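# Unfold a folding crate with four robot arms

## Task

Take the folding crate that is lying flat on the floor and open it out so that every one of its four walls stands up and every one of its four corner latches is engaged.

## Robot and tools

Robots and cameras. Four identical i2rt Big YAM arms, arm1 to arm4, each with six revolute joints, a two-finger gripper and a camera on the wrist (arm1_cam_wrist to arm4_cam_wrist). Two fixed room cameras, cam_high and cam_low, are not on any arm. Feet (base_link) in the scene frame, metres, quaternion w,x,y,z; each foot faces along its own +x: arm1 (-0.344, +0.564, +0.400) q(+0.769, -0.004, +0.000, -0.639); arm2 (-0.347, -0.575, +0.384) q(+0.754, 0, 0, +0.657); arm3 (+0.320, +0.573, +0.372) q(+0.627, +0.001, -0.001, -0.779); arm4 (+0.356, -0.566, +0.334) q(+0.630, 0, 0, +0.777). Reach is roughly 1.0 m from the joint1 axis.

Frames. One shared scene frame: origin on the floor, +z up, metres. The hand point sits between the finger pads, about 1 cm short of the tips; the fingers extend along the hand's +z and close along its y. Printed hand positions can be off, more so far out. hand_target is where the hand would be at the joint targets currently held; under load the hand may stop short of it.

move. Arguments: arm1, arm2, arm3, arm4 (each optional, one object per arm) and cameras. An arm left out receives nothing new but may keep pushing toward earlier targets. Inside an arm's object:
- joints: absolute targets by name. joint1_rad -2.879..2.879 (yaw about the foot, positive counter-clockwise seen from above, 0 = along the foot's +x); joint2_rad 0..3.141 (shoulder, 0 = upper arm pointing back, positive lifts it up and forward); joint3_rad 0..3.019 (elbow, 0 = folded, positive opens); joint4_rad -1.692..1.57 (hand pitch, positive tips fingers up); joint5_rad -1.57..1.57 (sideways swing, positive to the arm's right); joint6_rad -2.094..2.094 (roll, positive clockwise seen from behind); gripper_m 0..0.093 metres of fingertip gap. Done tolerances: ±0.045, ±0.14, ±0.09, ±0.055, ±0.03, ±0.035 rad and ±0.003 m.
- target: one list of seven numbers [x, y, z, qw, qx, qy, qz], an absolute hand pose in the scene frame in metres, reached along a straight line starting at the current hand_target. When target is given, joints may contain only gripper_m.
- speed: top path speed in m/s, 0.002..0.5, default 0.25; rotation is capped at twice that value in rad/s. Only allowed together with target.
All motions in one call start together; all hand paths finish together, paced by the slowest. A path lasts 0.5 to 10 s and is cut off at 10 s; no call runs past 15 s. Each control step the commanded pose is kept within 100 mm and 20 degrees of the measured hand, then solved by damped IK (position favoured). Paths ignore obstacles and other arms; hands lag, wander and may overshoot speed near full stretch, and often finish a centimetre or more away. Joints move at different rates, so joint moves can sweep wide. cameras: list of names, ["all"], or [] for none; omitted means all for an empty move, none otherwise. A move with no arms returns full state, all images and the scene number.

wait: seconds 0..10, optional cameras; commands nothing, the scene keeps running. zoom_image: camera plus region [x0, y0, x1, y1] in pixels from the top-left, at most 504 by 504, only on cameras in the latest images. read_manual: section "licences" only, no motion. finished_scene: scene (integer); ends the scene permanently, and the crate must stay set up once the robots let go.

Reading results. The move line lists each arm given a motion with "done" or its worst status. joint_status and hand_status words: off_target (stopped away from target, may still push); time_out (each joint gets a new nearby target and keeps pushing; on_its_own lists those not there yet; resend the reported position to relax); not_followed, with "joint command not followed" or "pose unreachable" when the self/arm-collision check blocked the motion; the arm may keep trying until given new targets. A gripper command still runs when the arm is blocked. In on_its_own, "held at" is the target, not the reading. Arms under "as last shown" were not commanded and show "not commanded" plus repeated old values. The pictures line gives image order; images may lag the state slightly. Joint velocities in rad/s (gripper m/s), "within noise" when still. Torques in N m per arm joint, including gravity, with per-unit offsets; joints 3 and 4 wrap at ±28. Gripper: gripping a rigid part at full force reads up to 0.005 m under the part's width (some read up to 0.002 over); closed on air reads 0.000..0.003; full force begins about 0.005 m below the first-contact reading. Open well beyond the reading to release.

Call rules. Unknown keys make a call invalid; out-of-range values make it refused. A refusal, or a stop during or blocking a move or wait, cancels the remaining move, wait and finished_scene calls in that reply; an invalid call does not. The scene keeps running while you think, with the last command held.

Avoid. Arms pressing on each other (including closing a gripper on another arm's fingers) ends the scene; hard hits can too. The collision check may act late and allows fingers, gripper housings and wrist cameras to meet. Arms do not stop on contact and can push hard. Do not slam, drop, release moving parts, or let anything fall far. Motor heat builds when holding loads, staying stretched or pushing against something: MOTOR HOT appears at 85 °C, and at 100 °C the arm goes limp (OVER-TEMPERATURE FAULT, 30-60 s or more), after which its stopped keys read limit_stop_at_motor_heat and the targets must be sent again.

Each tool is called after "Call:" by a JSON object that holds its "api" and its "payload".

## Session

Call:
{"api": "move", "payload": {"cameras": ["all"]}}

Call:
{"api": "zoom_image", "payload": {"camera": "cam_high", "region": [220, 220, 440, 420]}}

Call:
{"api": "zoom_image", "payload": {"camera": "cam_low", "region": [200, 220, 490, 400]}}

Scene clock: 0.00 s.
Joint torques (N m): no reading
Motor temperatures (°C): arm1=[27 28 28 26 23 23 25] | arm2=[23 24 24 24 27 26 24] | arm3=[26 24 27 23 25 23 27] | arm4=[24 26 26 29 26 25 26]
Heat: arm1: hottest joint2_rad 28 °C; arm2: hottest joint5_rad 27 °C; arm3: hottest joint3_rad 27 °C; arm4: hottest joint4_rad 29 °C.
Joint velocities: within noise
arm1.joint_positions: joint1_rad=+0.789 joint2_rad=+0.425 joint3_rad=+1.402 joint4_rad=-1.276 joint5_rad=+0.217 joint6_rad=-0.687 gripper_m=+0.09396
arm1.joint_status: not commanded
arm1.hand: x=-0.2365 y=+0.4511 z=+0.9932 quat_wxyz=(-0.418, -0.026, -0.802, +0.426) (m; scene frame)
arm1.hand_target: x=-0.2404 y=+0.4538 z=+1.0017 quat_wxyz=(-0.426, -0.027, -0.795, +0.430) (m; scene frame)
arm1.hand_status: not commanded
arm2.joint_positions: joint1_rad=-0.187 joint2_rad=+0.448 joint3_rad=+1.696 joint4_rad=-1.263 joint5_rad=+0.249 joint6_rad=-0.242 gripper_m=+0.09396
arm2.joint_status: not commanded
arm2.hand: x=-0.2825 y=-0.5188 z=+1.0983 quat_wxyz=(-0.653, +0.415, -0.579, -0.258) (m; scene frame)
arm2.hand_target: x=-0.2830 y=-0.5203 z=+1.1047 quat_wxyz=(-0.657, +0.411, -0.575, -0.261) (m; scene frame)
arm2.hand_status: not commanded
arm3.joint_positions: joint1_rad=+0.868 joint2_rad=+0.482 joint3_rad=+1.633 joint4_rad=-1.455 joint5_rad=+0.267 joint6_rad=-0.464 gripper_m=+0.09396
arm3.joint_status: not commanded
arm3.hand: x=+0.3451 y=+0.4623 z=+1.0140 quat_wxyz=(-0.385, -0.257, -0.760, +0.456) (m; scene frame)
arm3.hand_target: x=+0.3424 y=+0.4658 z=+1.0199 quat_wxyz=(-0.391, -0.257, -0.755, +0.460) (m; scene frame)
arm3.hand_status: not commanded
arm4.joint_positions: joint1_rad=-0.127 joint2_rad=+0.568 joint3_rad=+1.615 joint4_rad=-1.161 joint5_rad=+0.181 joint6_rad=-0.762 gripper_m=+0.09396
arm4.joint_status: not commanded
arm4.hand: x=+0.3738 y=-0.3903 z=+1.0285 quat_wxyz=(-0.627, +0.673, -0.321, -0.224) (m; scene frame)
arm4.hand_target: x=+0.3742 y=-0.3960 z=+1.0355 quat_wxyz=(-0.633, +0.667, -0.319, -0.228) (m; scene frame)
arm4.hand_status: not commanded
pictures: arm1_cam_wrist, arm2_cam_wrist, arm3_cam_wrist, arm4_cam_wrist, cam_high, cam_low

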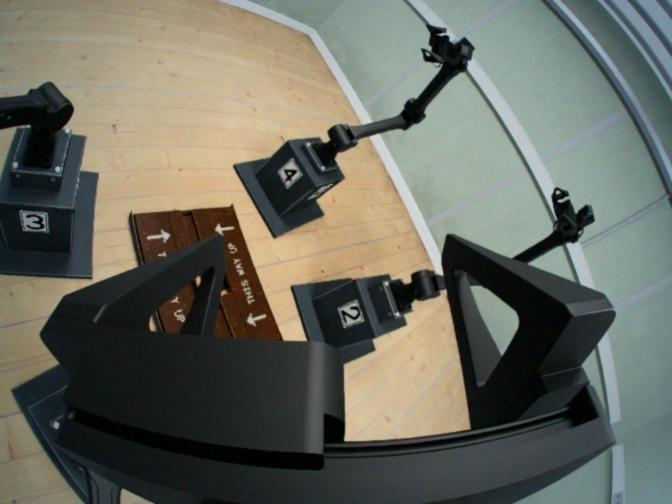

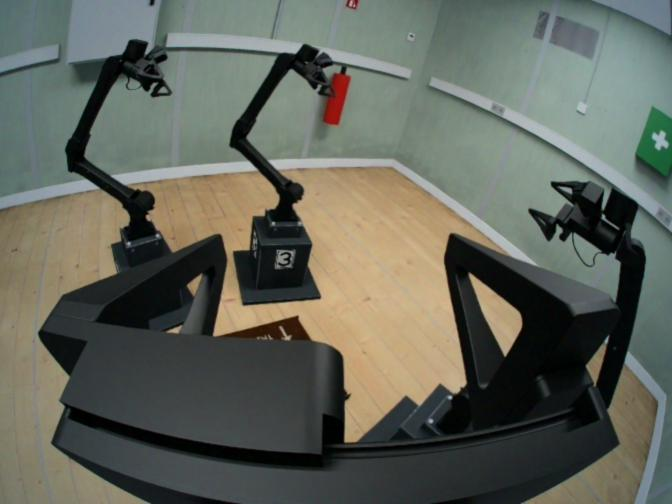

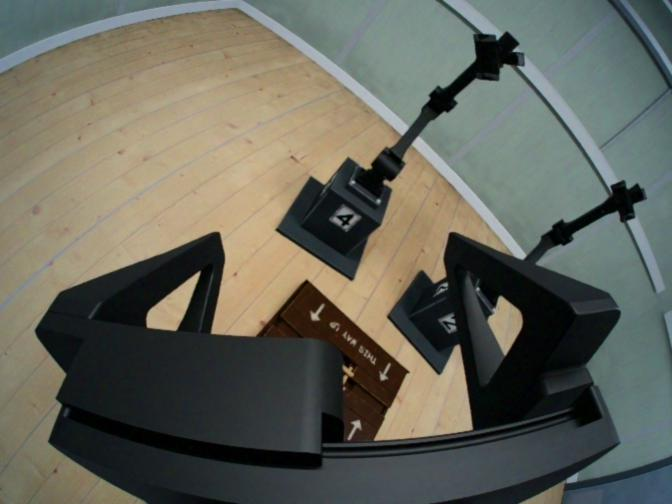

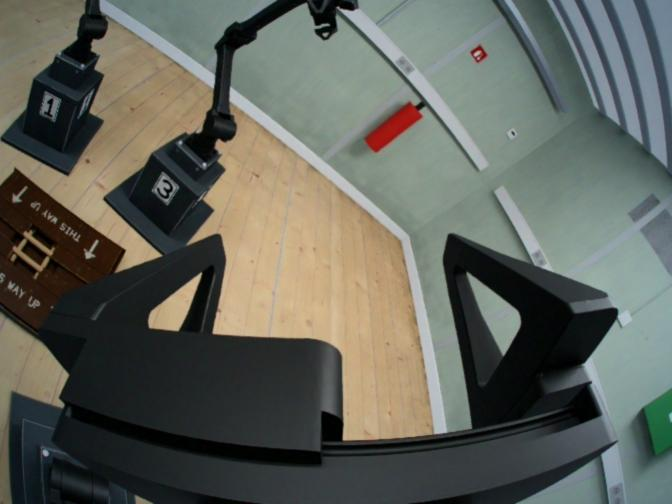

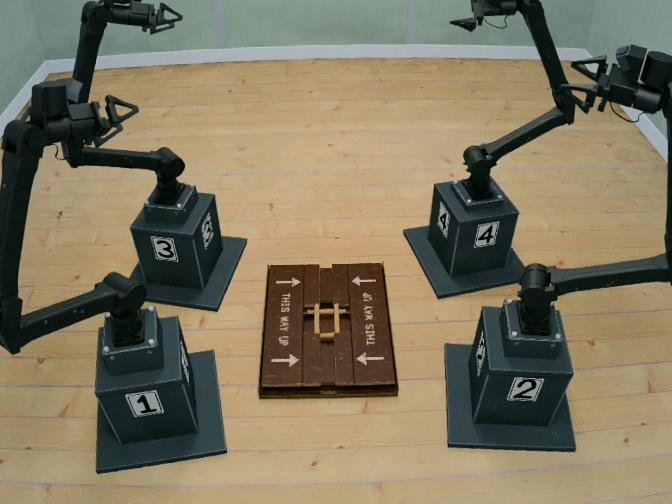

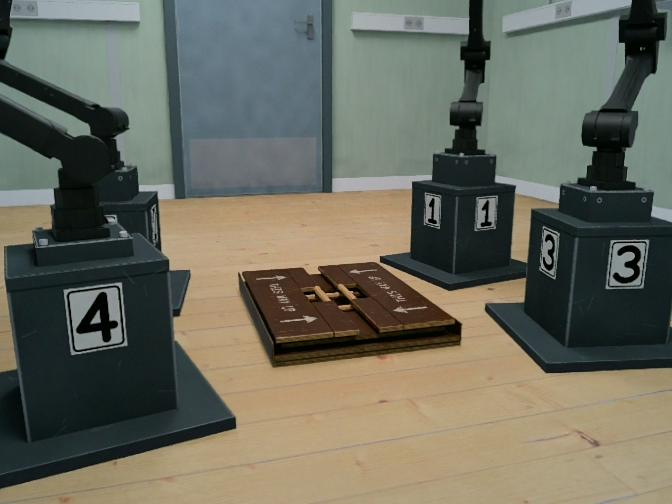

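Scaled by 2.291 from the camera's 672x504 image, which has a finer 960x720 frame.

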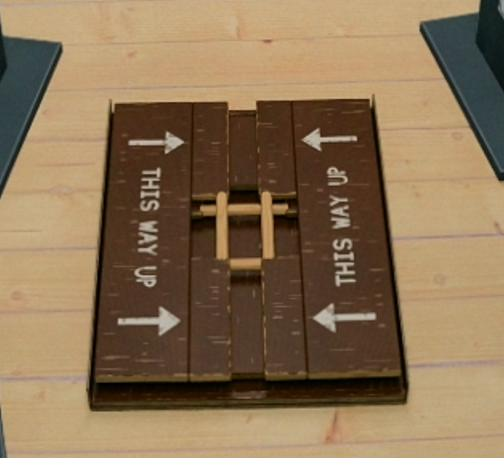

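Scaled by 1.738 from the camera's 672x504 image, which has a finer 960x720 frame.

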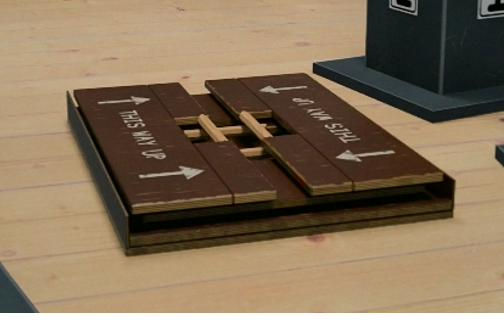

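Call:
{"api": "move", "payload": {"arm1": {"joints": {"joint1_rad": 0.385, "joint2_rad": 2.5, "joint3_rad": 1.71, "joint4_rad": -0.82, "joint5_rad": 0.0, "joint6_rad": -0.97, "gripper_m": 0.058}}, "arm2": {"joints": {"joint1_rad": 0.0, "joint2_rad": 1.75, "joint3_rad": 1.35, "joint4_rad": -1.15, "joint5_rad": 0.0, "joint6_rad": -0.15, "gripper_m": 0.058}}, "arm3": {"joints": {"joint1_rad": 0.086, "joint2_rad": 1.75, "joint3_rad": 1.4, "joint4_rad": -1.2, "joint5_rad": 0.0, "joint6_rad": -0.14, "gripper_m": 0.058}}, "arm4": {"joints": {"joint1_rad": 0.6, "joint2_rad": 1.794, "joint3_rad": 1.222, "joint4_rad": -1.0, "joint5_rad": 0.0, "joint6_rad": -0.777, "gripper_m": 0.058}}, "cameras": ["arm1_cam_wrist", "cam_low", "cam_high"]}}

Scene clock: 14.47 s.
Joint torques (N m): arm1=[-1.32 -24.82 7.19 0.13 0.03 -0.06] | arm2=[0.79 -17.85 7.8 0.54 -0.12 0.06] | arm3=[-0.97 -14.27 6.54 0.77 -0.02 0.12] | arm4=[1.08 -14.68 8.39 0.05 -0.14 -0.08]
Motor temperatures (°C): arm1=[27 29 28 26 23 23 25] | arm2=[23 24 24 24 27 26 24] | arm3=[26 24 27 24 25 23 27] | arm4=[24 26 27 29 26 25 26]
Heat: arm1: hottest joint2_rad 29 °C; arm2: hottest joint5_rad 27 °C; arm3: hottest joint3_rad 27 °C; arm4: hottest joint4_rad 29 °C.
move: arm1 done; arm2 done; arm3 done; arm4 done
Joint velocities: within noise
arm1.joint_positions: joint1_rad=+0.401 joint2_rad=+2.499 joint3_rad=+1.689 joint4_rad=-0.815 joint5_rad=+0.010 joint6_rad=-0.957 gripper_m=+0.05807
arm1.joint_status: all done
arm1.hand: x=-0.0070 y=+0.0489 z=+0.1796 quat_wxyz=(+0.022, -0.014, -1.000, -0.017) (m; scene frame)
arm1.hand_target: x=-0.0081 y=+0.0419 z=+0.1770 quat_wxyz=(+0.020, -0.012, -1.000, -0.016) (m; scene frame)
arm1.hand_status: not commanded
arm2.joint_positions: joint1_rad=-0.002 joint2_rad=+1.762 joint3_rad=+1.331 joint4_rad=-1.157 joint5_rad=+0.002 joint6_rad=-0.159 gripper_m=+0.05814
arm2.joint_status: all done
arm2.hand: x=-0.2767 y=-0.0770 z=+0.4663 quat_wxyz=(+0.006, +0.714, -0.700, +0.006) (m; scene frame)
arm2.hand_target: x=-0.2809 y=-0.0669 z=+0.4733 quat_wxyz=(-0.004, +0.715, -0.699, -0.003) (m; scene frame)
arm2.hand_status: not commanded
arm3.joint_positions: joint1_rad=+0.080 joint2_rad=+1.745 joint3_rad=+1.406 joint4_rad=-1.205 joint5_rad=+0.011 joint6_rad=-0.139 gripper_m=+0.05813
arm3.joint_status: all done
arm3.hand: x=+0.2472 y=+0.0575 z=+0.4881 quat_wxyz=(-0.005, -0.706, -0.708, +0.013) (m; scene frame)
arm3.hand_target: x=+0.2493 y=+0.0587 z=+0.4774 quat_wxyz=(-0.001, -0.708, -0.706, +0.005) (m; scene frame)
arm3.hand_status: not commanded
arm4.joint_positions: joint1_rad=+0.596 joint2_rad=+1.795 joint3_rad=+1.222 joint4_rad=-1.002 joint5_rad=+0.008 joint6_rad=-0.762 gripper_m=+0.05807
arm4.joint_status: all done
arm4.hand: x=+0.0030 y=-0.2231 z=+0.3639 quat_wxyz=(-0.002, +1.000, -0.003, +0.004) (m; scene frame)
arm4.hand_target: x=+0.0053 y=-0.2215 z=+0.3591 quat_wxyz=(+0.001, +1.000, +0.002, +0.007) (m; scene frame)
arm4.hand_status: not commanded
pictures: arm1_cam_wrist, cam_high, cam_low

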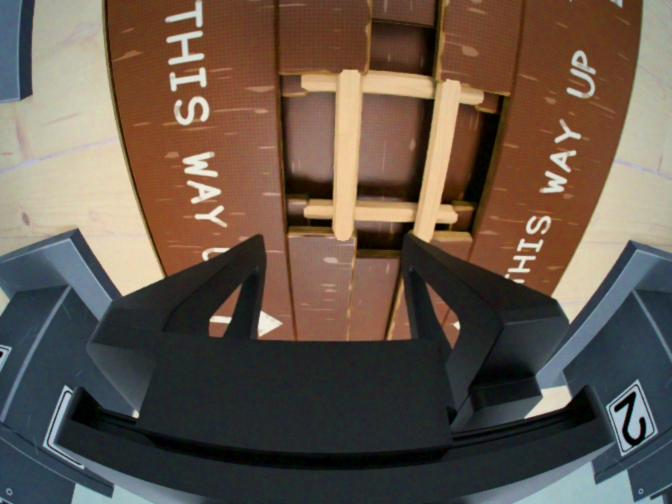

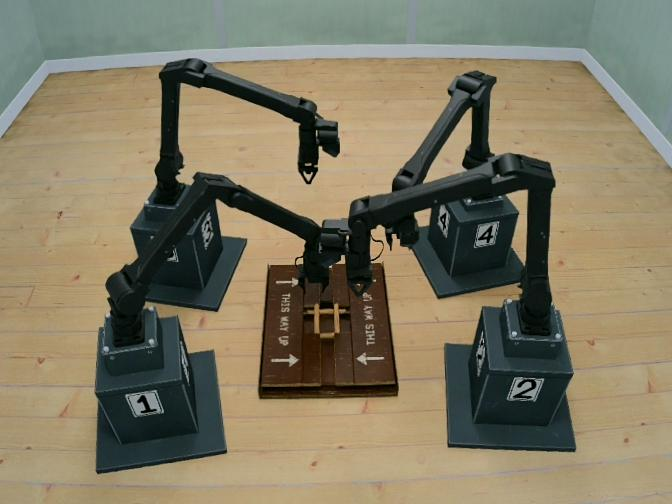

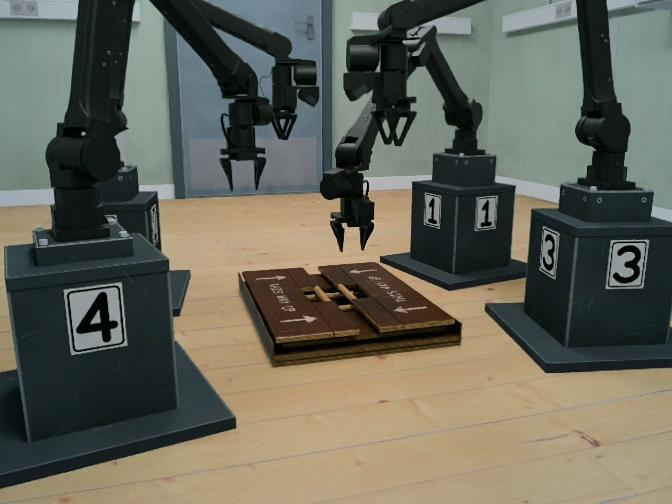

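Call:
{"api": "move", "payload": {"arm1": {"target": [-0.012, 0.034, 0.085, 0, 0, 1, 0]}, "cameras": ["arm1_cam_wrist"]}}

Scene clock: 19.00 s.
Joint torques (N m): arm1=[-1.14 -26.7 6.95 0.73 -0.04 -0.01] | arm2=[0.79 -17.55 7.86 0.54 -0.12 0.06] | arm3=[0.03 -13.86 6.38 0.79 -0.01 0.15] | arm4=[1.32 -15.03 8.31 -0.01 -0.14 -0.08]
Motor temperatures (°C): arm1=[27 29 29 26 23 23 25] | arm2=[23 25 24 24 27 26 24] | arm3=[26 24 27 23 25 23 27] | arm4=[24 26 27 29 26 25 26]
Heat: arm1: hottest joint2_rad 29 °C; arm2: hottest joint5_rad 27 °C; arm3: hottest joint3_rad 27 °C; arm4: hottest joint4_rad 29 °C.
move: arm1 off_target
Joint velocities: within noise
arm1.joint_positions: joint1_rad=+0.387 joint2_rad=+2.685 joint3_rad=+1.740 joint4_rad=-0.663 joint5_rad=-0.007 joint6_rad=-0.989 gripper_m=+0.05807
arm1.joint_status: not commanded
arm1.hand: x=-0.0174 y=+0.0533 z=+0.0801 quat_wxyz=(+0.010, -0.005, -1.000, -0.015) (m; scene frame)
arm1.hand_target: x=-0.0116 y=+0.0358 z=+0.0857 quat_wxyz=(+0.000, -0.003, -1.000, +0.000) (m; scene frame)
arm1.hand_status: off_target (0.021 m and 2.1 deg from the pose sent, 0.096 m and 3.6 deg at the start)
arm2, arm4: as last shown
arm3.joint_positions: joint1_rad=+0.074 joint2_rad=+1.745 joint3_rad=+1.406 joint4_rad=-1.205 joint5_rad=+0.011 joint6_rad=-0.139 gripper_m=+0.05813
arm3.joint_status: not commanded
arm3.hand: x=+0.2441 y=+0.0579 z=+0.4881 quat_wxyz=(-0.005, -0.708, -0.706, +0.013) (m; scene frame)
arm3.hand_target: x=+0.2461 y=+0.0591 z=+0.4774 quat_wxyz=(-0.001, -0.710, -0.704, +0.005) (m; scene frame)
arm3.hand_status: not commanded
pictures: arm1_cam_wrist

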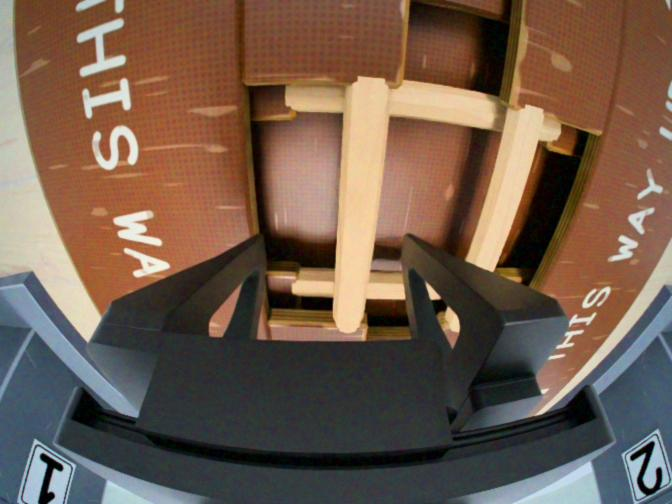

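Call:
{"api": "move", "payload": {"arm1": {"target": [-0.011, 0.026, 0.037, 0, 0, 1, 0]}}}

Call:
{"api": "move", "payload": {"arm1": {"joints": {"gripper_m": 0.014}}, "cameras": ["arm1_cam_wrist"]}}

Scene clock: 22.27 s.
Joint torques (N m): arm1=[-0.5 -25.82 7.28 0.4 0.05 -0.03] | arm2=[0.79 -17.61 7.86 0.54 -0.12 0.07] | arm3=[-0.32 -13.57 6.45 0.7 0 0.18] | arm4=[1.32 -15.03 8.31 -0.01 -0.14 -0.08]
Motor temperatures (°C): arm1=[27 30 29 26 23 23 25] | arm2=[23 25 25 24 27 26 24] | arm3=[26 24 28 23 25 23 27] | arm4=[24 26 27 29 26 25 26]
Heat: arm1: hottest joint2_rad 30 °C; arm2: hottest joint5_rad 27 °C; arm3: hottest joint3_rad 28 °C; arm4: hottest joint4_rad 29 °C.
move: arm1 off_target
Joint velocities: within noise
arm1.joint_positions: joint1_rad=+0.381 joint2_rad=+2.798 joint3_rad=+1.855 joint4_rad=-0.646 joint5_rad=-0.007 joint6_rad=-1.002 gripper_m=+0.05806
arm1.joint_status: not commanded
arm1.hand: x=-0.0129 y=+0.0387 z=+0.0378 quat_wxyz=(+0.005, -0.002, -1.000, -0.007) (m; scene frame)
arm1.hand_target: x=-0.0116 y=+0.0264 z=+0.0368 quat_wxyz=(+0.000, +0.000, -1.000, +0.000) (m; scene frame)
arm1.hand_status: off_target (0.013 m and 1.0 deg from the pose sent, 0.051 m and 2.1 deg at the start)
arm2, arm3, arm4: as last shown
pictures: none

Scene clock: 23.10 s.
Joint torques (N m): arm1=[-1.03 -25.93 7.27 0.84 0.26 -0.22] | arm2=[0.79 -17.55 7.86 0.53 -0.12 0.06] | arm3=[-0.38 -13.74 6.37 0.73 0 0.13] | arm4=[1.32 -15.09 8.31 -0.01 -0.14 -0.08]
Motor temperatures (°C): arm1=[27 30 29 26 23 23 25] | arm2=[23 25 25 24 27 26 24] | arm3=[26 24 28 23 25 23 27] | arm4=[24 26 27 29 26 25 26]
Heat: arm1: hottest joint2_rad 30 °C; arm2: hottest joint5_rad 27 °C; arm3: hottest joint3_rad 28 °C; arm4: hottest joint4_rad 29 °C.
move: arm1 off_target
Joint velocities: within noise
arm1.joint_positions: joint1_rad=+0.381 joint2_rad=+2.800 joint3_rad=+1.855 joint4_rad=-0.655 joint5_rad=-0.019 joint6_rad=-0.977 gripper_m=+0.01730
arm1.joint_status: gripper_m off_target (ended at +0.01732, target +0.01400)
arm1.hand: x=-0.0127 y=+0.0424 z=+0.0370 quat_wxyz=(+0.003, -0.014, -1.000, -0.015) (m; scene frame)
arm1.hand_target: x=-0.0109 y=+0.0277 z=+0.0363 quat_wxyz=(-0.003, -0.001, -1.000, -0.003) (m; scene frame)
arm1.hand_status: not commanded
arm2, arm3, arm4: as last shown
pictures: arm1_cam_wrist

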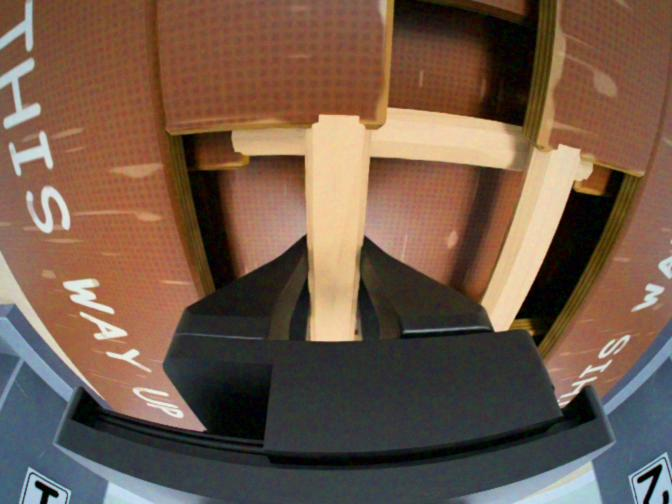

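Call:
{"api": "move", "payload": {"arm1": {"target": [-0.006, 0.036, 0.108, 0, 0, 1, 0], "speed": 0.13}}}

Call:
{"api": "move", "payload": {"arm1": {"target": [-0.006, 0.066, 0.178, 0, 0, 1, 0], "speed": 0.13}}}

Call:
{"api": "move", "payload": {"arm1": {"target": [-0.006, 0.116, 0.222, 0, 0, 1, 0], "speed": 0.13}, "cameras": ["cam_low"]}}

Call:
{"api": "move", "payload": {"arm1": {"target": [-0.006, 0.176, 0.250, 0, 0, 1, 0], "speed": 0.13}, "arm4": {"target": [-0.02, -0.07, 0.25, 0, 1, 0, 0], "joints": {"gripper_m": 0.058}}}}

Call:
{"api": "move", "payload": {"arm1": {"target": [-0.006, 0.242, 0.262, 0, 0, 1, 0], "speed": 0.1}, "arm4": {"target": [-0.026, -0.010, 0.10, 0, 1, 0, 0]}, "cameras": ["arm1_cam_wrist", "arm4_cam_wrist", "cam_low"]}}

Scene clock: 27.23 s.
Joint torques (N m): arm1=[0.15 -32.09 4.3 -0.87 0.45 -0.22] | arm2=[0.73 -17.55 7.86 0.54 -0.12 0.06] | arm3=[-0.85 -13.1 6.53 0.55 0 0.14] | arm4=[1.32 -15.03 8.31 -0.01 -0.14 -0.08]
Motor temperatures (°C): arm1=[27 31 29 26 23 23 25] | arm2=[23 26 25 24 27 26 24] | arm3=[26 24 28 23 25 23 27] | arm4=[24 27 27 29 26 25 26]
Heat: arm1: hottest joint2_rad 31 °C; arm2: hottest joint5_rad 27 °C; arm3: hottest joint3_rad 28 °C; arm4: hottest joint4_rad 29 °C.
move: arm1 off_target
Joint velocities: within noise
arm1.joint_positions: joint1_rad=+0.382 joint2_rad=+2.703 joint3_rad=+1.764 joint4_rad=-0.641 joint5_rad=-0.018 joint6_rad=-0.968 gripper_m=+0.01701
arm1.joint_status: not commanded
arm1.hand: x=-0.0125 y=+0.0438 z=+0.0746 quat_wxyz=(-0.002, -0.018, -1.000, -0.006) (m; scene frame)
arm1.hand_target: x=-0.0039 y=+0.0334 z=+0.1067 quat_wxyz=(-0.003, +0.000, -1.000, +0.004) (m; scene frame)
arm1.hand_status: off_target (0.035 m and 2.2 deg from the pose sent, 0.072 m and 2.4 deg at the start)
arm2, arm3, arm4: as last shown
pictures: none

Scene clock: 28.43 s.
Joint torques (N m): arm1=[0.15 -31.56 4.19 -1.81 0.16 -0.18] | arm2=[0.79 -17.61 7.84 0.54 -0.12 0.06] | arm3=[-0.26 -13.92 6.64 0.69 -0.01 0.14] | arm4=[1.26 -15.03 8.29 -0.01 -0.14 -0.08]
Motor temperatures (°C): arm1=[27 31 29 26 23 23 25] | arm2=[23 26 25 24 27 26 24] | arm3=[26 25 28 23 25 23 27] | arm4=[24 27 28 29 26 25 26]
Heat: arm1: hottest joint2_rad 31 °C; arm2: hottest joint5_rad 27 °C; arm3: hottest joint3_rad 28 °C; arm4: hottest joint4_rad 29 °C.
move: arm1 off_target
Joint velocities: within noise
arm1.joint_positions: joint1_rad=+0.409 joint2_rad=+2.525 joint3_rad=+1.595 joint4_rad=-0.644 joint5_rad=-0.001 joint6_rad=-0.940 gripper_m=+0.01667
arm1.joint_status: not commanded
arm1.hand: x=-0.0118 y=+0.0672 z=+0.1407 quat_wxyz=(+0.003, -0.019, -1.000, +0.001) (m; scene frame)
arm1.hand_target: x=-0.0064 y=+0.0640 z=+0.1760 quat_wxyz=(+0.003, +0.000, -1.000, +0.003) (m; scene frame)
arm1.hand_status: off_target (0.038 m and 2.2 deg from the pose sent, 0.106 m and 2.2 deg at the start)
arm2, arm3, arm4: as last shown
pictures: none

Scene clock: 29.60 s.
Joint torques (N m): arm1=[0.38 -29.45 3.77 -0.8 0.02 -0.15] | arm2=[0.79 -17.61 7.86 0.55 -0.12 0.06] | arm3=[-0.38 -13.98 6.5 0.81 -0.01 0.14] | arm4=[1.32 -15.03 8.32 -0.01 -0.14 -0.08]
Motor temperatures (°C): arm1=[27 31 29 26 23 23 25] | arm2=[23 26 25 24 27 26 24] | arm3=[26 25 28 23 25 23 27] | arm4=[24 27 28 29 26 25 26]
Heat: arm1: hottest joint2_rad 31 °C; arm2: hottest joint5_rad 27 °C; arm3: hottest joint3_rad 28 °C; arm4: hottest joint4_rad 29 °C.
move: arm1 off_target
Joint velocities: within noise
arm1.joint_positions: joint1_rad=+0.455 joint2_rad=+2.355 joint3_rad=+1.413 joint4_rad=-0.637 joint5_rad=-0.009 joint6_rad=-0.896 gripper_m=+0.01701
arm1.joint_status: not commanded
arm1.hand: x=-0.0104 y=+0.1144 z=+0.1943 quat_wxyz=(+0.002, -0.018, -1.000, -0.003) (m; scene frame)
arm1.hand_target: x=-0.0056 y=+0.1154 z=+0.2210 quat_wxyz=(-0.001, +0.000, -1.000, +0.000) (m; scene frame)
arm1.hand_status: off_target (0.028 m and 2.1 deg from the pose sent, 0.095 m and 2.2 deg at the start)
arm2, arm3, arm4: as last shown
pictures: cam_low

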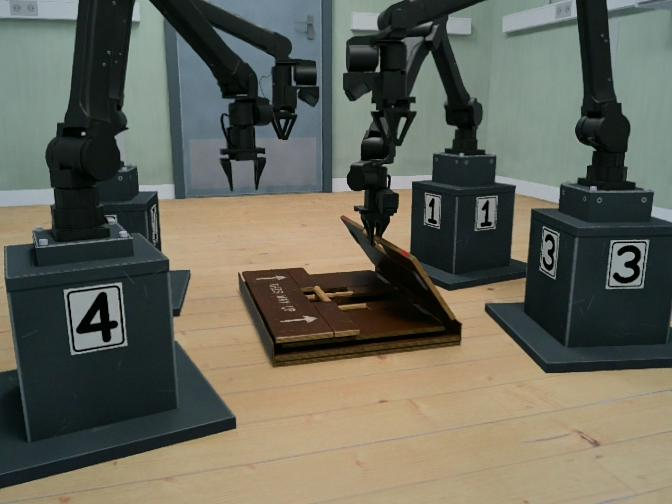

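Scene clock: 31.37 s.
Joint torques (N m): arm1=[1.38 -27.16 3.28 -1.17 -0.09 -0.22] | arm2=[0.73 -17.55 7.86 0.54 -0.12 0.06] | arm3=[-0.15 -14.04 6.46 0.66 0 0.15] | arm4=[1.96 -19.43 11.37 -0.53 -0.24 -0.1]
Motor temperatures (°C): arm1=[27 31 29 26 23 23 25] | arm2=[23 26 25 24 27 26 24] | arm3=[26 25 28 23 25 23 27] | arm4=[24 27 28 29 26 25 26]
Heat: arm1: hottest joint2_rad 31 °C; arm2: hottest joint5_rad 27 °C; arm3: hottest joint3_rad 28 °C; arm4: hottest joint4_rad 29 °C.
move: arm1 off_target; arm4 off_target
Joint velocities: within noise
arm1.joint_positions: joint1_rad=+0.522 joint2_rad=+2.229 joint3_rad=+1.243 joint4_rad=-0.588 joint5_rad=-0.003 joint6_rad=-0.825 gripper_m=+0.01667
arm1.joint_status: not commanded
arm1.hand: x=-0.0094 y=+0.1701 z=+0.2222 quat_wxyz=(+0.003, -0.019, -1.000, +0.001) (m; scene frame)
arm1.hand_target: x=-0.0065 y=+0.1751 z=+0.2488 quat_wxyz=(+0.001, +0.000, -1.000, +0.001) (m; scene frame)
arm1.hand_status: off_target (0.029 m and 2.3 deg from the pose sent, 0.083 m and 2.1 deg at the start)
arm2, arm3: as last shown
arm4.joint_positions: joint1_rad=+0.447 joint2_rad=+2.214 joint3_rad=+1.578 joint4_rad=-0.940 joint5_rad=+0.000 joint6_rad=-0.897 gripper_m=+0.05807
arm4.joint_status: all done
arm4.hand: x=-0.0145 y=-0.0826 z=+0.2523 quat_wxyz=(+0.002, +1.000, -0.010, +0.002) (m; scene frame)
arm4.hand_target: x=-0.0206 y=-0.0730 z=+0.2493 quat_wxyz=(+0.001, +1.000, -0.002, -0.001) (m; scene frame)
arm4.hand_status: off_target (0.014 m and 1.2 deg from the pose sent, 0.192 m and 0.6 deg at the start)
pictures: none

Scene clock: 33.03 s.
Joint torques (N m): arm1=[1.55 -26.75 1.63 -1.8 -0.45 -0.03] | arm2=[0.85 -17.55 7.86 0.54 -0.12 0.07] | arm3=[-0.79 -13.8 6.28 0.66 0.04 0.15] | arm4=[1.55 -22.07 10.47 -0.55 -0.2 -0.1]
Motor temperatures (°C): arm1=[27 31 29 26 23 23 25] | arm2=[23 26 25 24 27 26 24] | arm3=[26 25 28 23 25 23 27] | arm4=[24 27 28 29 26 25 26]
Heat: arm1: hottest joint2_rad 31 °C; arm2: hottest joint5_rad 27 °C; arm3: hottest joint3_rad 28 °C; arm4: hottest joint4_rad 29 °C.
move: arm1 off_target; arm4 done
Joint velocities: within noise
arm1.joint_positions: joint1_rad=+0.594 joint2_rad=+2.146 joint3_rad=+1.100 joint4_rad=-0.509 joint5_rad=+0.005 joint6_rad=-0.753 gripper_m=+0.01713
arm1.joint_status: not commanded
arm1.hand: x=-0.0090 y=+0.2209 z=+0.2326 quat_wxyz=(-0.001, -0.019, -1.000, +0.010) (m; scene frame)
arm1.hand_target: x=-0.0099 y=+0.2367 z=+0.2593 quat_wxyz=(+0.000, -0.006, -1.000, +0.001) (m; scene frame)
arm1.hand_status: off_target (0.036 m and 2.5 deg from the pose sent, 0.082 m and 2.3 deg at the start)
arm2.joint_positions: joint1_rad=-0.002 joint2_rad=+1.762 joint3_rad=+1.331 joint4_rad=-1.157 joint5_rad=+0.002 joint6_rad=-0.159 gripper_m=+0.05814
arm2.joint_status: not commanded
arm2.hand: x=-0.2767 y=-0.0770 z=+0.4663 quat_wxyz=(+0.006, +0.714, -0.700, +0.006) (m; scene frame)
arm2.hand_target: x=-0.2809 y=-0.0669 z=+0.4733 quat_wxyz=(-0.004, +0.715, -0.699, -0.003) (m; scene frame)
arm2.hand_status: not commanded
arm3: as last shown
arm4.joint_positions: joint1_rad=+0.396 joint2_rad=+2.590 joint3_rad=+1.868 joint4_rad=-0.850 joint5_rad=+0.000 joint6_rad=-0.950 gripper_m=+0.05807
arm4.joint_status: not commanded
arm4.hand: x=-0.0221 y=-0.0175 z=+0.1052 quat_wxyz=(+0.000, +1.000, -0.008, +0.000) (m; scene frame)
arm4.hand_target: x=-0.0247 y=-0.0113 z=+0.0992 quat_wxyz=(+0.000, +1.000, -0.001, +0.000) (m; scene frame)
arm4.hand_status: done (0.010 m and 1.0 deg from the pose sent, 0.169 m and 1.2 deg at the start)
pictures: arm1_cam_wrist, arm4_cam_wrist, cam_low

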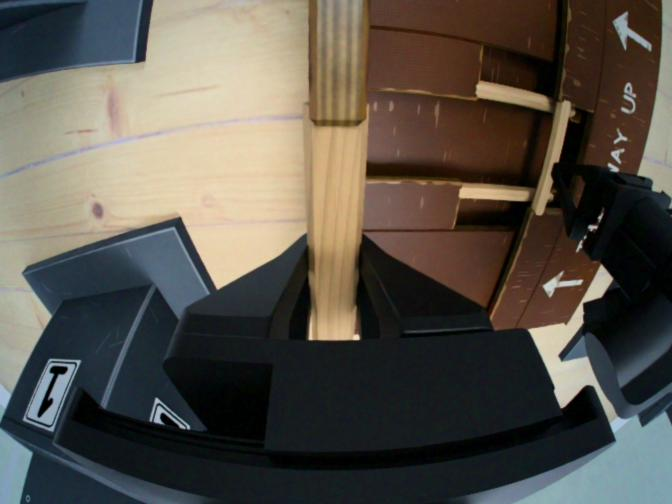

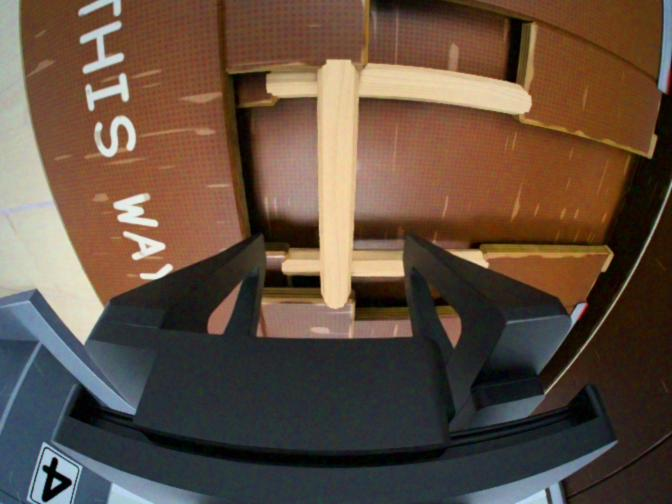

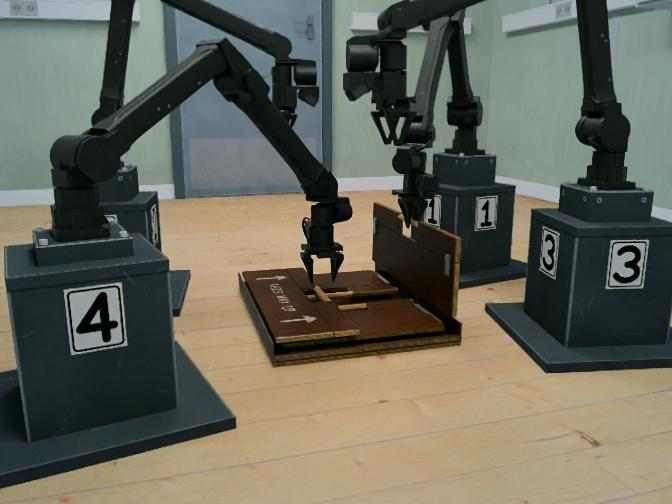

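Call:
{"api": "move", "payload": {"arm4": {"target": [-0.024, -0.010, 0.024, 0, 1, 0, 0], "speed": 0.15}, "cameras": ["arm4_cam_wrist"]}}

Call:
{"api": "move", "payload": {"arm4": {"joints": {"gripper_m": 0.014}}, "cameras": ["arm4_cam_wrist"]}}

Scene clock: 35.90 s.
Joint torques (N m): arm1=[0.73 -26.81 1.74 -1.89 -0.43 0.02] | arm2=[0.79 -17.55 7.86 0.54 -0.12 0.06] | arm3=[-0.5 -13.8 6.42 0.69 -0.04 0.15] | arm4=[1.67 -22.3 10.07 -0.13 -0.22 -0.1]
Motor temperatures (°C): arm1=[27 31 29 26 23 23 25] | arm2=[23 26 25 24 27 26 24] | arm3=[26 25 29 23 25 23 27] | arm4=[24 27 28 29 26 25 26]
Heat: arm1: hottest joint2_rad 31 °C; arm2: hottest joint5_rad 27 °C; arm3: hottest joint3_rad 29 °C; arm4: hottest joint4_rad 29 °C.
move: arm4 off_target
Joint velocities: within noise
arm1, arm2: as last shown
arm3.joint_positions: joint1_rad=+0.074 joint2_rad=+1.745 joint3_rad=+1.406 joint4_rad=-1.205 joint5_rad=+0.011 joint6_rad=-0.139 gripper_m=+0.05813
arm3.joint_status: not commanded
arm3.hand: x=+0.2441 y=+0.0579 z=+0.4881 quat_wxyz=(-0.005, -0.708, -0.706, +0.013) (m; scene frame)
arm3.hand_target: x=+0.2461 y=+0.0591 z=+0.4774 quat_wxyz=(-0.001, -0.710, -0.704, +0.005) (m; scene frame)
arm3.hand_status: not commanded
arm4.joint_positions: joint1_rad=+0.395 joint2_rad=+2.740 joint3_rad=+1.958 joint4_rad=-0.796 joint5_rad=+0.002 joint6_rad=-0.955 gripper_m=+0.05805
arm4.joint_status: not commanded
arm4.hand: x=-0.0209 y=-0.0169 z=+0.0333 quat_wxyz=(+0.002, +1.000, -0.007, +0.003) (m; scene frame)
arm4.hand_target: x=-0.0237 y=-0.0110 z=+0.0247 quat_wxyz=(+0.000, +1.000, +0.001, +0.000) (m; scene frame)
arm4.hand_status: off_target (0.012 m and 0.9 deg from the pose sent, 0.082 m and 1.0 deg at the start)
pictures: arm4_cam_wrist

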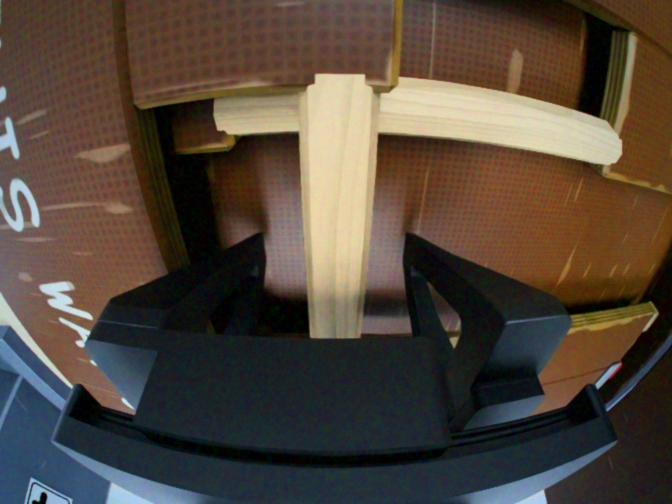

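Scene clock: 36.63 s.
Joint torques (N m): arm1=[1.9 -26.87 1.66 -1.69 -0.43 -0.03] | arm2=[0.85 -17.55 7.86 0.55 -0.12 0.07] | arm3=[-0.62 -13.74 6.57 0.69 -0.02 0.12] | arm4=[2.02 -22.42 10.03 -0.13 -0.15 -0.1]
Motor temperatures (°C): arm1=[27 31 29 26 23 23 25] | arm2=[23 26 25 24 27 26 24] | arm3=[26 25 29 23 25 23 27] | arm4=[24 27 28 29 26 25 26]
Heat: arm1: hottest joint2_rad 31 °C; arm2: hottest joint5_rad 27 °C; arm3: hottest joint3_rad 29 °C; arm4: hottest joint4_rad 29 °C.
move: arm4 done
Joint velocities: within noise
arm1, arm2, arm3: as last shown
arm4.joint_positions: joint1_rad=+0.393 joint2_rad=+2.740 joint3_rad=+1.960 joint4_rad=-0.796 joint5_rad=+0.000 joint6_rad=-0.953 gripper_m=+0.01551
arm4.joint_status: all done
arm4.hand: x=-0.0208 y=-0.0158 z=+0.0337 quat_wxyz=(+0.002, +1.000, -0.008, +0.002) (m; scene frame)
arm4.hand_target: x=-0.0232 y=-0.0100 z=+0.0250 quat_wxyz=(-0.001, +1.000, -0.001, -0.001) (m; scene frame)
arm4.hand_status: not commanded
pictures: arm4_cam_wrist

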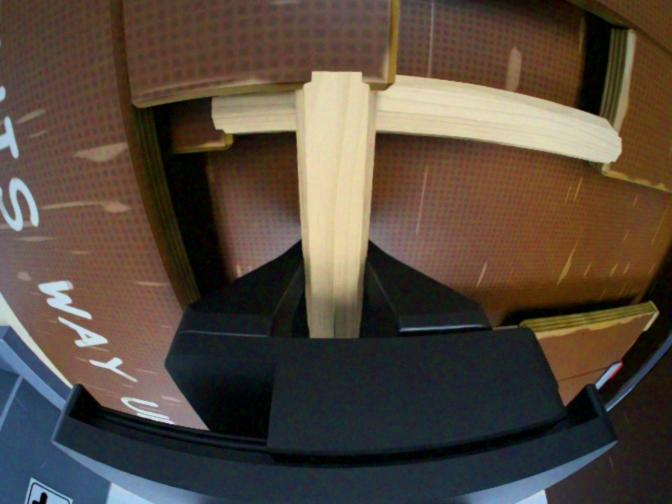

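Call:
{"api": "move", "payload": {"arm4": {"target": [-0.022, -0.006, 0.103, 0, 1, 0, 0], "speed": 0.13}}}

Call:
{"api": "move", "payload": {"arm4": {"target": [-0.022, -0.034, 0.174, 0, 1, 0, 0], "speed": 0.13}}}

Call:
{"api": "move", "payload": {"arm4": {"target": [-0.020, -0.084, 0.220, 0, 1, 0, 0], "speed": 0.13}, "cameras": ["cam_low"]}}

Call:
{"api": "move", "payload": {"arm4": {"target": [-0.020, -0.144, 0.246, 0, 1, 0, 0], "speed": 0.13}}}

Call:
{"api": "move", "payload": {"arm4": {"target": [-0.020, -0.212, 0.256, 0, 1, 0, 0], "speed": 0.1}, "arm2": {"target": [-0.10, 0.0, 0.28, 0, 0.7071, -0.7071, 0]}, "cameras": ["arm4_cam_wrist", "arm2_cam_wrist", "cam_low"]}}

Scene clock: 41.00 s.
Joint torques (N m): arm1=[1.14 -27.4 1.63 -1.98 -0.46 -0.03] | arm2=[0.91 -17.49 7.87 0.55 -0.13 0.06] | arm3=[-0.32 -13.8 6.45 0.7 0.01 0.13] | arm4=[1.26 -29.57 6.87 -1.92 -0.17 -0.16]
Motor temperatures (°C): arm1=[27 31 29 26 23 23 26] | arm2=[23 26 26 24 27 26 24] | arm3=[26 25 29 23 25 23 27] | arm4=[24 28 28 29 26 25 26]
Heat: arm1: hottest joint2_rad 31 °C; arm2: hottest joint5_rad 27 °C; arm3: hottest joint3_rad 29 °C; arm4: hottest joint4_rad 29 °C.
move: arm4 off_target
Joint velocities: within noise
arm1, arm2, arm3: as last shown
arm4.joint_positions: joint1_rad=+0.395 joint2_rad=+2.680 joint3_rad=+1.923 joint4_rad=-0.824 joint5_rad=-0.001 joint6_rad=-0.953 gripper_m=+0.01523
arm4.joint_status: not commanded
arm4.hand: x=-0.0214 y=-0.0172 z=+0.0623 quat_wxyz=(+0.005, +1.000, -0.008, +0.002) (m; scene frame)
arm4.hand_target: x=-0.0242 y=-0.0053 z=+0.1003 quat_wxyz=(-0.002, +1.000, +0.001, -0.002) (m; scene frame)
arm4.hand_status: off_target (0.042 m and 1.0 deg from the pose sent, 0.070 m and 1.0 deg at the start)
pictures: none

Scene clock: 42.20 s.
Joint torques (N m): arm1=[1.32 -27.46 1.66 -1.87 -0.47 -0.05] | arm2=[0.79 -17.61 7.87 0.54 -0.12 0.06] | arm3=[-0.44 -14.15 6.56 0.62 0 0.12] | arm4=[2.08 -29.68 6.67 -2.58 -0.29 -0.13]
Motor temperatures (°C): arm1=[27 31 29 26 23 23 26] | arm2=[23 27 26 24 27 26 24] | arm3=[26 25 29 23 25 23 27] | arm4=[24 28 28 29 26 25 26]
Heat: arm1: hottest joint2_rad 31 °C; arm2: hottest joint2_rad 27 °C; arm3: hottest joint3_rad 29 °C; arm4: hottest joint4_rad 29 °C.
move: arm4 off_target
Joint velocities: within noise
arm1, arm2, arm3: as last shown
arm4.joint_positions: joint1_rad=+0.413 joint2_rad=+2.512 joint3_rad=+1.777 joint4_rad=-0.842 joint5_rad=+0.007 joint6_rad=-0.933 gripper_m=+0.01490
arm4.joint_status: not commanded
arm4.hand: x=-0.0209 y=-0.0366 z=+0.1292 quat_wxyz=(+0.000, +1.000, -0.008, +0.004) (m; scene frame)
arm4.hand_target: x=-0.0264 y=-0.0347 z=+0.1718 quat_wxyz=(-0.002, +1.000, +0.004, +0.000) (m; scene frame)
arm4.hand_status: off_target (0.045 m and 1.1 deg from the pose sent, 0.113 m and 1.0 deg at the start)
pictures: none

Scene clock: 43.37 s.
Joint torques (N m): arm1=[1.2 -26.99 1.61 -2.02 -0.48 -0.01] | arm2=[0.73 -17.61 7.86 0.55 -0.12 0.06] | arm3=[-0.03 -13.51 6.45 0.66 -0.03 0.14] | arm4=[1.55 -26.87 6.63 -1.8 -0.1 -0.12]
Motor temperatures (°C): arm1=[27 31 29 26 23 23 26] | arm2=[23 27 26 24 27 26 24] | arm3=[26 25 29 23 25 23 27] | arm4=[24 28 28 29 26 25 27]
Heat: arm1: hottest joint2_rad 31 °C; arm2: hottest joint2_rad 27 °C; arm3: hottest joint3_rad 29 °C; arm4: hottest joint4_rad 29 °C.
move: arm4 off_target
Joint velocities: within noise
arm1, arm2, arm3: as last shown
arm4.joint_positions: joint1_rad=+0.458 joint2_rad=+2.332 joint3_rad=+1.589 joint4_rad=-0.842 joint5_rad=-0.010 joint6_rad=-0.889 gripper_m=+0.01506
arm4.joint_status: not commanded
arm4.hand: x=-0.0215 y=-0.0874 z=+0.1857 quat_wxyz=(+0.009, +1.000, -0.008, +0.000) (m; scene frame)
arm4.hand_target: x=-0.0214 y=-0.0840 z=+0.2187 quat_wxyz=(+0.003, +1.000, +0.000, -0.003) (m; scene frame)
arm4.hand_status: off_target (0.034 m and 1.4 deg from the pose sent, 0.102 m and 1.1 deg at the start)
pictures: cam_low

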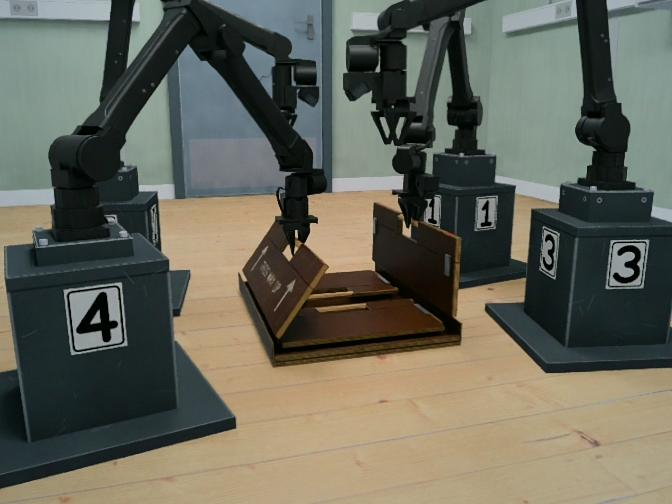

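Scene clock: 44.50 s.
Joint torques (N m): arm1=[0.97 -26.93 1.69 -1.73 -0.42 0.02] | arm2=[0.79 -17.61 7.87 0.55 -0.13 0.06] | arm3=[-0.67 -13.39 6.43 0.7 0.03 0.15] | arm4=[1.73 -25.52 5.68 -2.03 -0.08 -0.11]
Motor temperatures (°C): arm1=[27 31 29 26 23 23 26] | arm2=[23 27 26 24 27 26 24] | arm3=[26 25 29 23 25 23 27] | arm4=[24 28 28 29 26 25 27]
Heat: arm1: hottest joint2_rad 31 °C; arm2: hottest joint2_rad 27 °C; arm3: hottest joint3_rad 29 °C; arm4: hottest joint4_rad 29 °C.
move: arm4 off_target
Joint velocities: within noise
arm1, arm2, arm3: as last shown
arm4.joint_positions: joint1_rad=+0.519 joint2_rad=+2.200 joint3_rad=+1.420 joint4_rad=-0.793 joint5_rad=+0.008 joint6_rad=-0.826 gripper_m=+0.01475
arm4.joint_status: not commanded
arm4.hand: x=-0.0217 y=-0.1386 z=+0.2144 quat_wxyz=(-0.002, +1.000, -0.009, +0.004) (m; scene frame)
arm4.hand_target: x=-0.0190 y=-0.1419 z=+0.2445 quat_wxyz=(-0.003, +1.000, +0.000, +0.003) (m; scene frame)
arm4.hand_status: off_target (0.032 m and 1.1 deg from the pose sent, 0.083 m and 1.4 deg at the start)
pictures: none

Scene clock: 46.57 s.
Joint torques (N m): arm1=[1.32 -26.75 1.57 -1.8 -0.4 0.01] | arm2=[-0.26 -23.36 8.25 0.24 -0.15 -0.17] | arm3=[-0.21 -13.68 6.56 0.7 0.02 0.14] | arm4=[2.43 -24.29 4.44 -2.48 -0.5 0.05]
Motor temperatures (°C): arm1=[27 31 29 26 23 23 26] | arm2=[23 27 26 24 27 26 24] | arm3=[26 25 29 23 25 23 27] | arm4=[24 28 28 29 26 25 27]
Heat: arm1: hottest joint2_rad 31 °C; arm2: hottest joint2_rad 27 °C; arm3: hottest joint3_rad 29 °C; arm4: hottest joint4_rad 29 °C.
move: arm2 off_target; arm4 off_target
Joint velocities: within noise
arm1, arm3: as last shown
arm1.hand_target: x=-0.0100 y=+0.2367 z=+0.2593 quat_wxyz=(+0.000, -0.006, -1.000, +0.001) (m; scene frame)
arm2.joint_positions: joint1_rad=-0.269 joint2_rad=+2.279 joint3_rad=+1.593 joint4_rad=-0.924 joint5_rad=-0.001 joint6_rad=-0.384 gripper_m=+0.05814
arm2.joint_status: not commanded
arm2.hand: x=-0.1077 y=-0.0185 z=+0.2690 quat_wxyz=(+0.018, +0.700, -0.714, +0.007) (m; scene frame)
arm2.hand_target: x=-0.1012 y=-0.0015 z=+0.2792 quat_wxyz=(+0.001, +0.703, -0.711, -0.001) (m; scene frame)
arm2.hand_status: off_target (0.023 m and 2.5 deg from the pose sent, 0.268 m and 1.6 deg at the start)
arm4.joint_positions: joint1_rad=+0.594 joint2_rad=+2.098 joint3_rad=+1.259 joint4_rad=-0.719 joint5_rad=+0.011 joint6_rad=-0.752 gripper_m=+0.01526
arm4.joint_status: not commanded
arm4.hand: x=-0.0229 y=-0.1963 z=+0.2262 quat_wxyz=(-0.008, +1.000, -0.008, -0.001) (m; scene frame)
arm4.hand_target: x=-0.0187 y=-0.2091 z=+0.2542 quat_wxyz=(-0.001, +1.000, -0.002, +0.000) (m; scene frame)
arm4.hand_status: off_target (0.034 m and 1.4 deg from the pose sent, 0.084 m and 1.1 deg at the start)
pictures: arm2_cam_wrist, arm4_cam_wrist, cam_low

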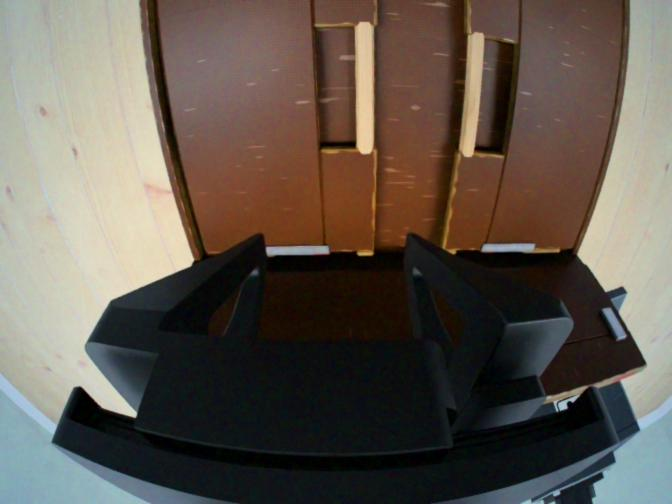

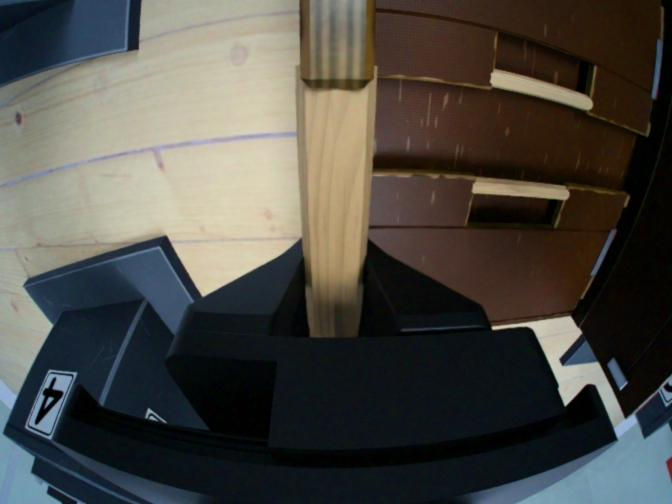

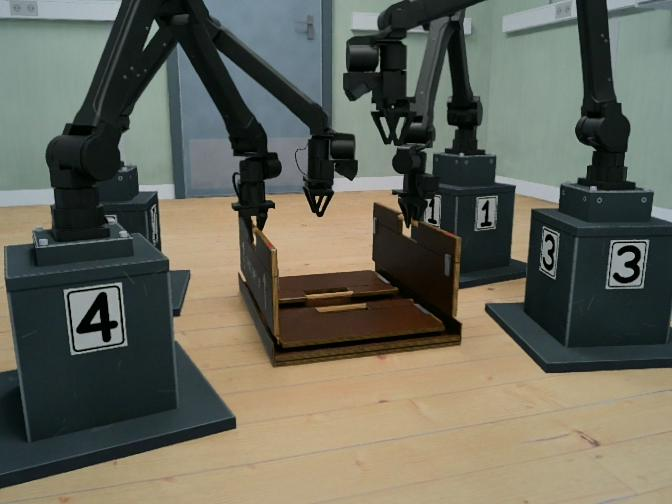

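Call:
{"api": "move", "payload": {"arm2": {"target": [-0.076, 0.025, 0.055, 0, 0.7071, -0.7071, 0]}, "cameras": ["arm2_cam_wrist"]}}

Scene clock: 51.90 s.
Joint torques (N m): arm1=[1.67 -26.46 1.63 -1.76 -0.46 0.01] | arm2=[-1.38 -25.41 7.13 0.18 -0.01 -0.13] | arm3=[-0.15 -13.57 6.53 0.64 -0.02 0.12] | arm4=[2.43 -24.29 4.42 -2.47 -0.5 0.05]
Motor temperatures (°C): arm1=[27 31 29 26 23 23 26] | arm2=[23 27 26 24 27 26 24] | arm3=[26 25 29 23 25 23 27] | arm4=[24 29 28 29 26 25 27]
Heat: arm1: hottest joint2_rad 31 °C; arm2: hottest joint2_rad 27 °C; arm3: hottest joint3_rad 29 °C; arm4: hottest joint2_rad 29 °C.
move: arm2 off_target
Joint velocities: within noise
arm1.joint_positions: joint1_rad=+0.594 joint2_rad=+2.146 joint3_rad=+1.100 joint4_rad=-0.509 joint5_rad=+0.005 joint6_rad=-0.753 gripper_m=+0.01713
arm1.joint_status: not commanded
arm1.hand: x=-0.0090 y=+0.2209 z=+0.2326 quat_wxyz=(-0.001, -0.019, -1.000, +0.010) (m; scene frame)
arm1.hand_target: x=-0.0100 y=+0.2367 z=+0.2593 quat_wxyz=(+0.000, -0.006, -1.000, +0.001) (m; scene frame)
arm1.hand_status: not commanded
arm2.joint_positions: joint1_rad=-0.284 joint2_rad=+2.774 joint3_rad=+1.907 joint4_rad=-0.734 joint5_rad=-0.002 joint6_rad=-0.415 gripper_m=+0.05814
arm2.joint_status: not commanded
arm2.hand: x=-0.0854 y=+0.0089 z=+0.0487 quat_wxyz=(+0.014, +0.705, -0.709, +0.004) (m; scene frame)
arm2.hand_target: x=-0.0732 y=+0.0205 z=+0.0548 quat_wxyz=(+0.001, +0.705, -0.709, +0.000) (m; scene frame)
arm2.hand_status: off_target (0.020 m and 1.7 deg from the pose sent, 0.221 m and 2.5 deg at the start)
arm3, arm4: as last shown
pictures: arm2_cam_wrist

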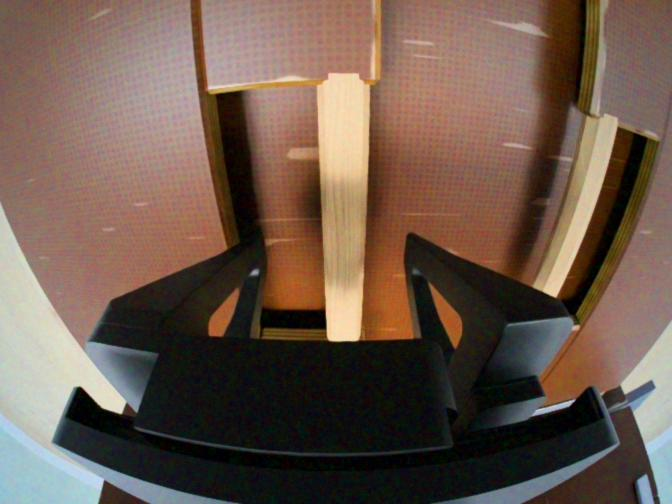

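Call:
{"api": "move", "payload": {"arm2": {"target": [-0.073, 0.021, 0.025, 0, 0.7071, -0.7071, 0], "speed": 0.1}, "cameras": ["arm2_cam_wrist"]}}

Scene clock: 54.33 s.
Joint torques (N m): arm1=[1.03 -27.11 1.68 -1.83 -0.43 -0.02] | arm2=[-0.85 -25.17 7.08 0.59 0.04 -0.12] | arm3=[-0.21 -13.57 6.57 0.65 0.02 0.16] | arm4=[2.43 -24.29 4.42 -2.47 -0.5 0.05]
Motor temperatures (°C): arm1=[27 31 28 26 23 23 26] | arm2=[23 27 26 24 27 26 24] | arm3=[26 25 29 23 25 23 27] | arm4=[24 29 28 29 26 25 27]
Heat: arm1: hottest joint2_rad 31 °C; arm2: hottest joint2_rad 27 °C; arm3: hottest joint3_rad 29 °C; arm4: hottest joint2_rad 29 °C.
move: arm2 off_target
Joint velocities: within noise
arm1, arm4: as last shown
arm2.joint_positions: joint1_rad=-0.284 joint2_rad=+2.838 joint3_rad=+1.958 joint4_rad=-0.728 joint5_rad=-0.001 joint6_rad=-0.426 gripper_m=+0.05813
arm2.joint_status: not commanded
arm2.hand: x=-0.0860 y=+0.0069 z=+0.0209 quat_wxyz=(+0.017, +0.709, -0.705, +0.006) (m; scene frame)
arm2.hand_target: x=-0.0734 y=+0.0204 z=+0.0254 quat_wxyz=(+0.000, +0.709, -0.705, +0.001) (m; scene frame)
arm2.hand_status: off_target (0.020 m and 2.1 deg from the pose sent, 0.029 m and 1.7 deg at the start)
arm3.joint_positions: joint1_rad=+0.074 joint2_rad=+1.745 joint3_rad=+1.406 joint4_rad=-1.205 joint5_rad=+0.011 joint6_rad=-0.139 gripper_m=+0.05813
arm3.joint_status: not commanded
arm3.hand: x=+0.2441 y=+0.0579 z=+0.4881 quat_wxyz=(-0.005, -0.708, -0.706, +0.013) (m; scene frame)
arm3.hand_target: x=+0.2461 y=+0.0591 z=+0.4774 quat_wxyz=(-0.001, -0.710, -0.704, +0.005) (m; scene frame)
arm3.hand_status: not commanded
pictures: arm2_cam_wrist

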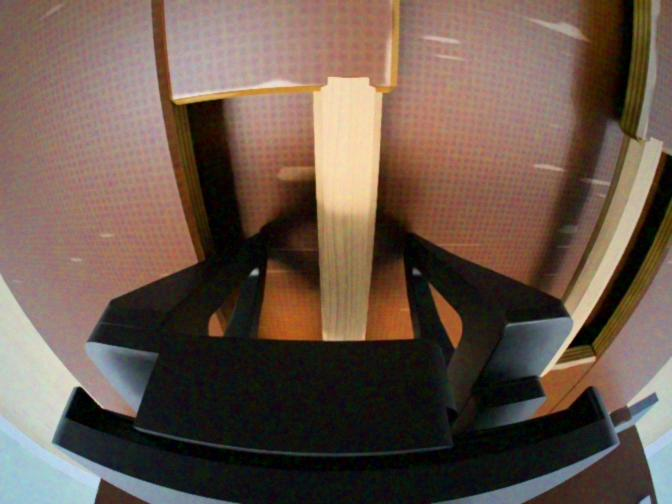

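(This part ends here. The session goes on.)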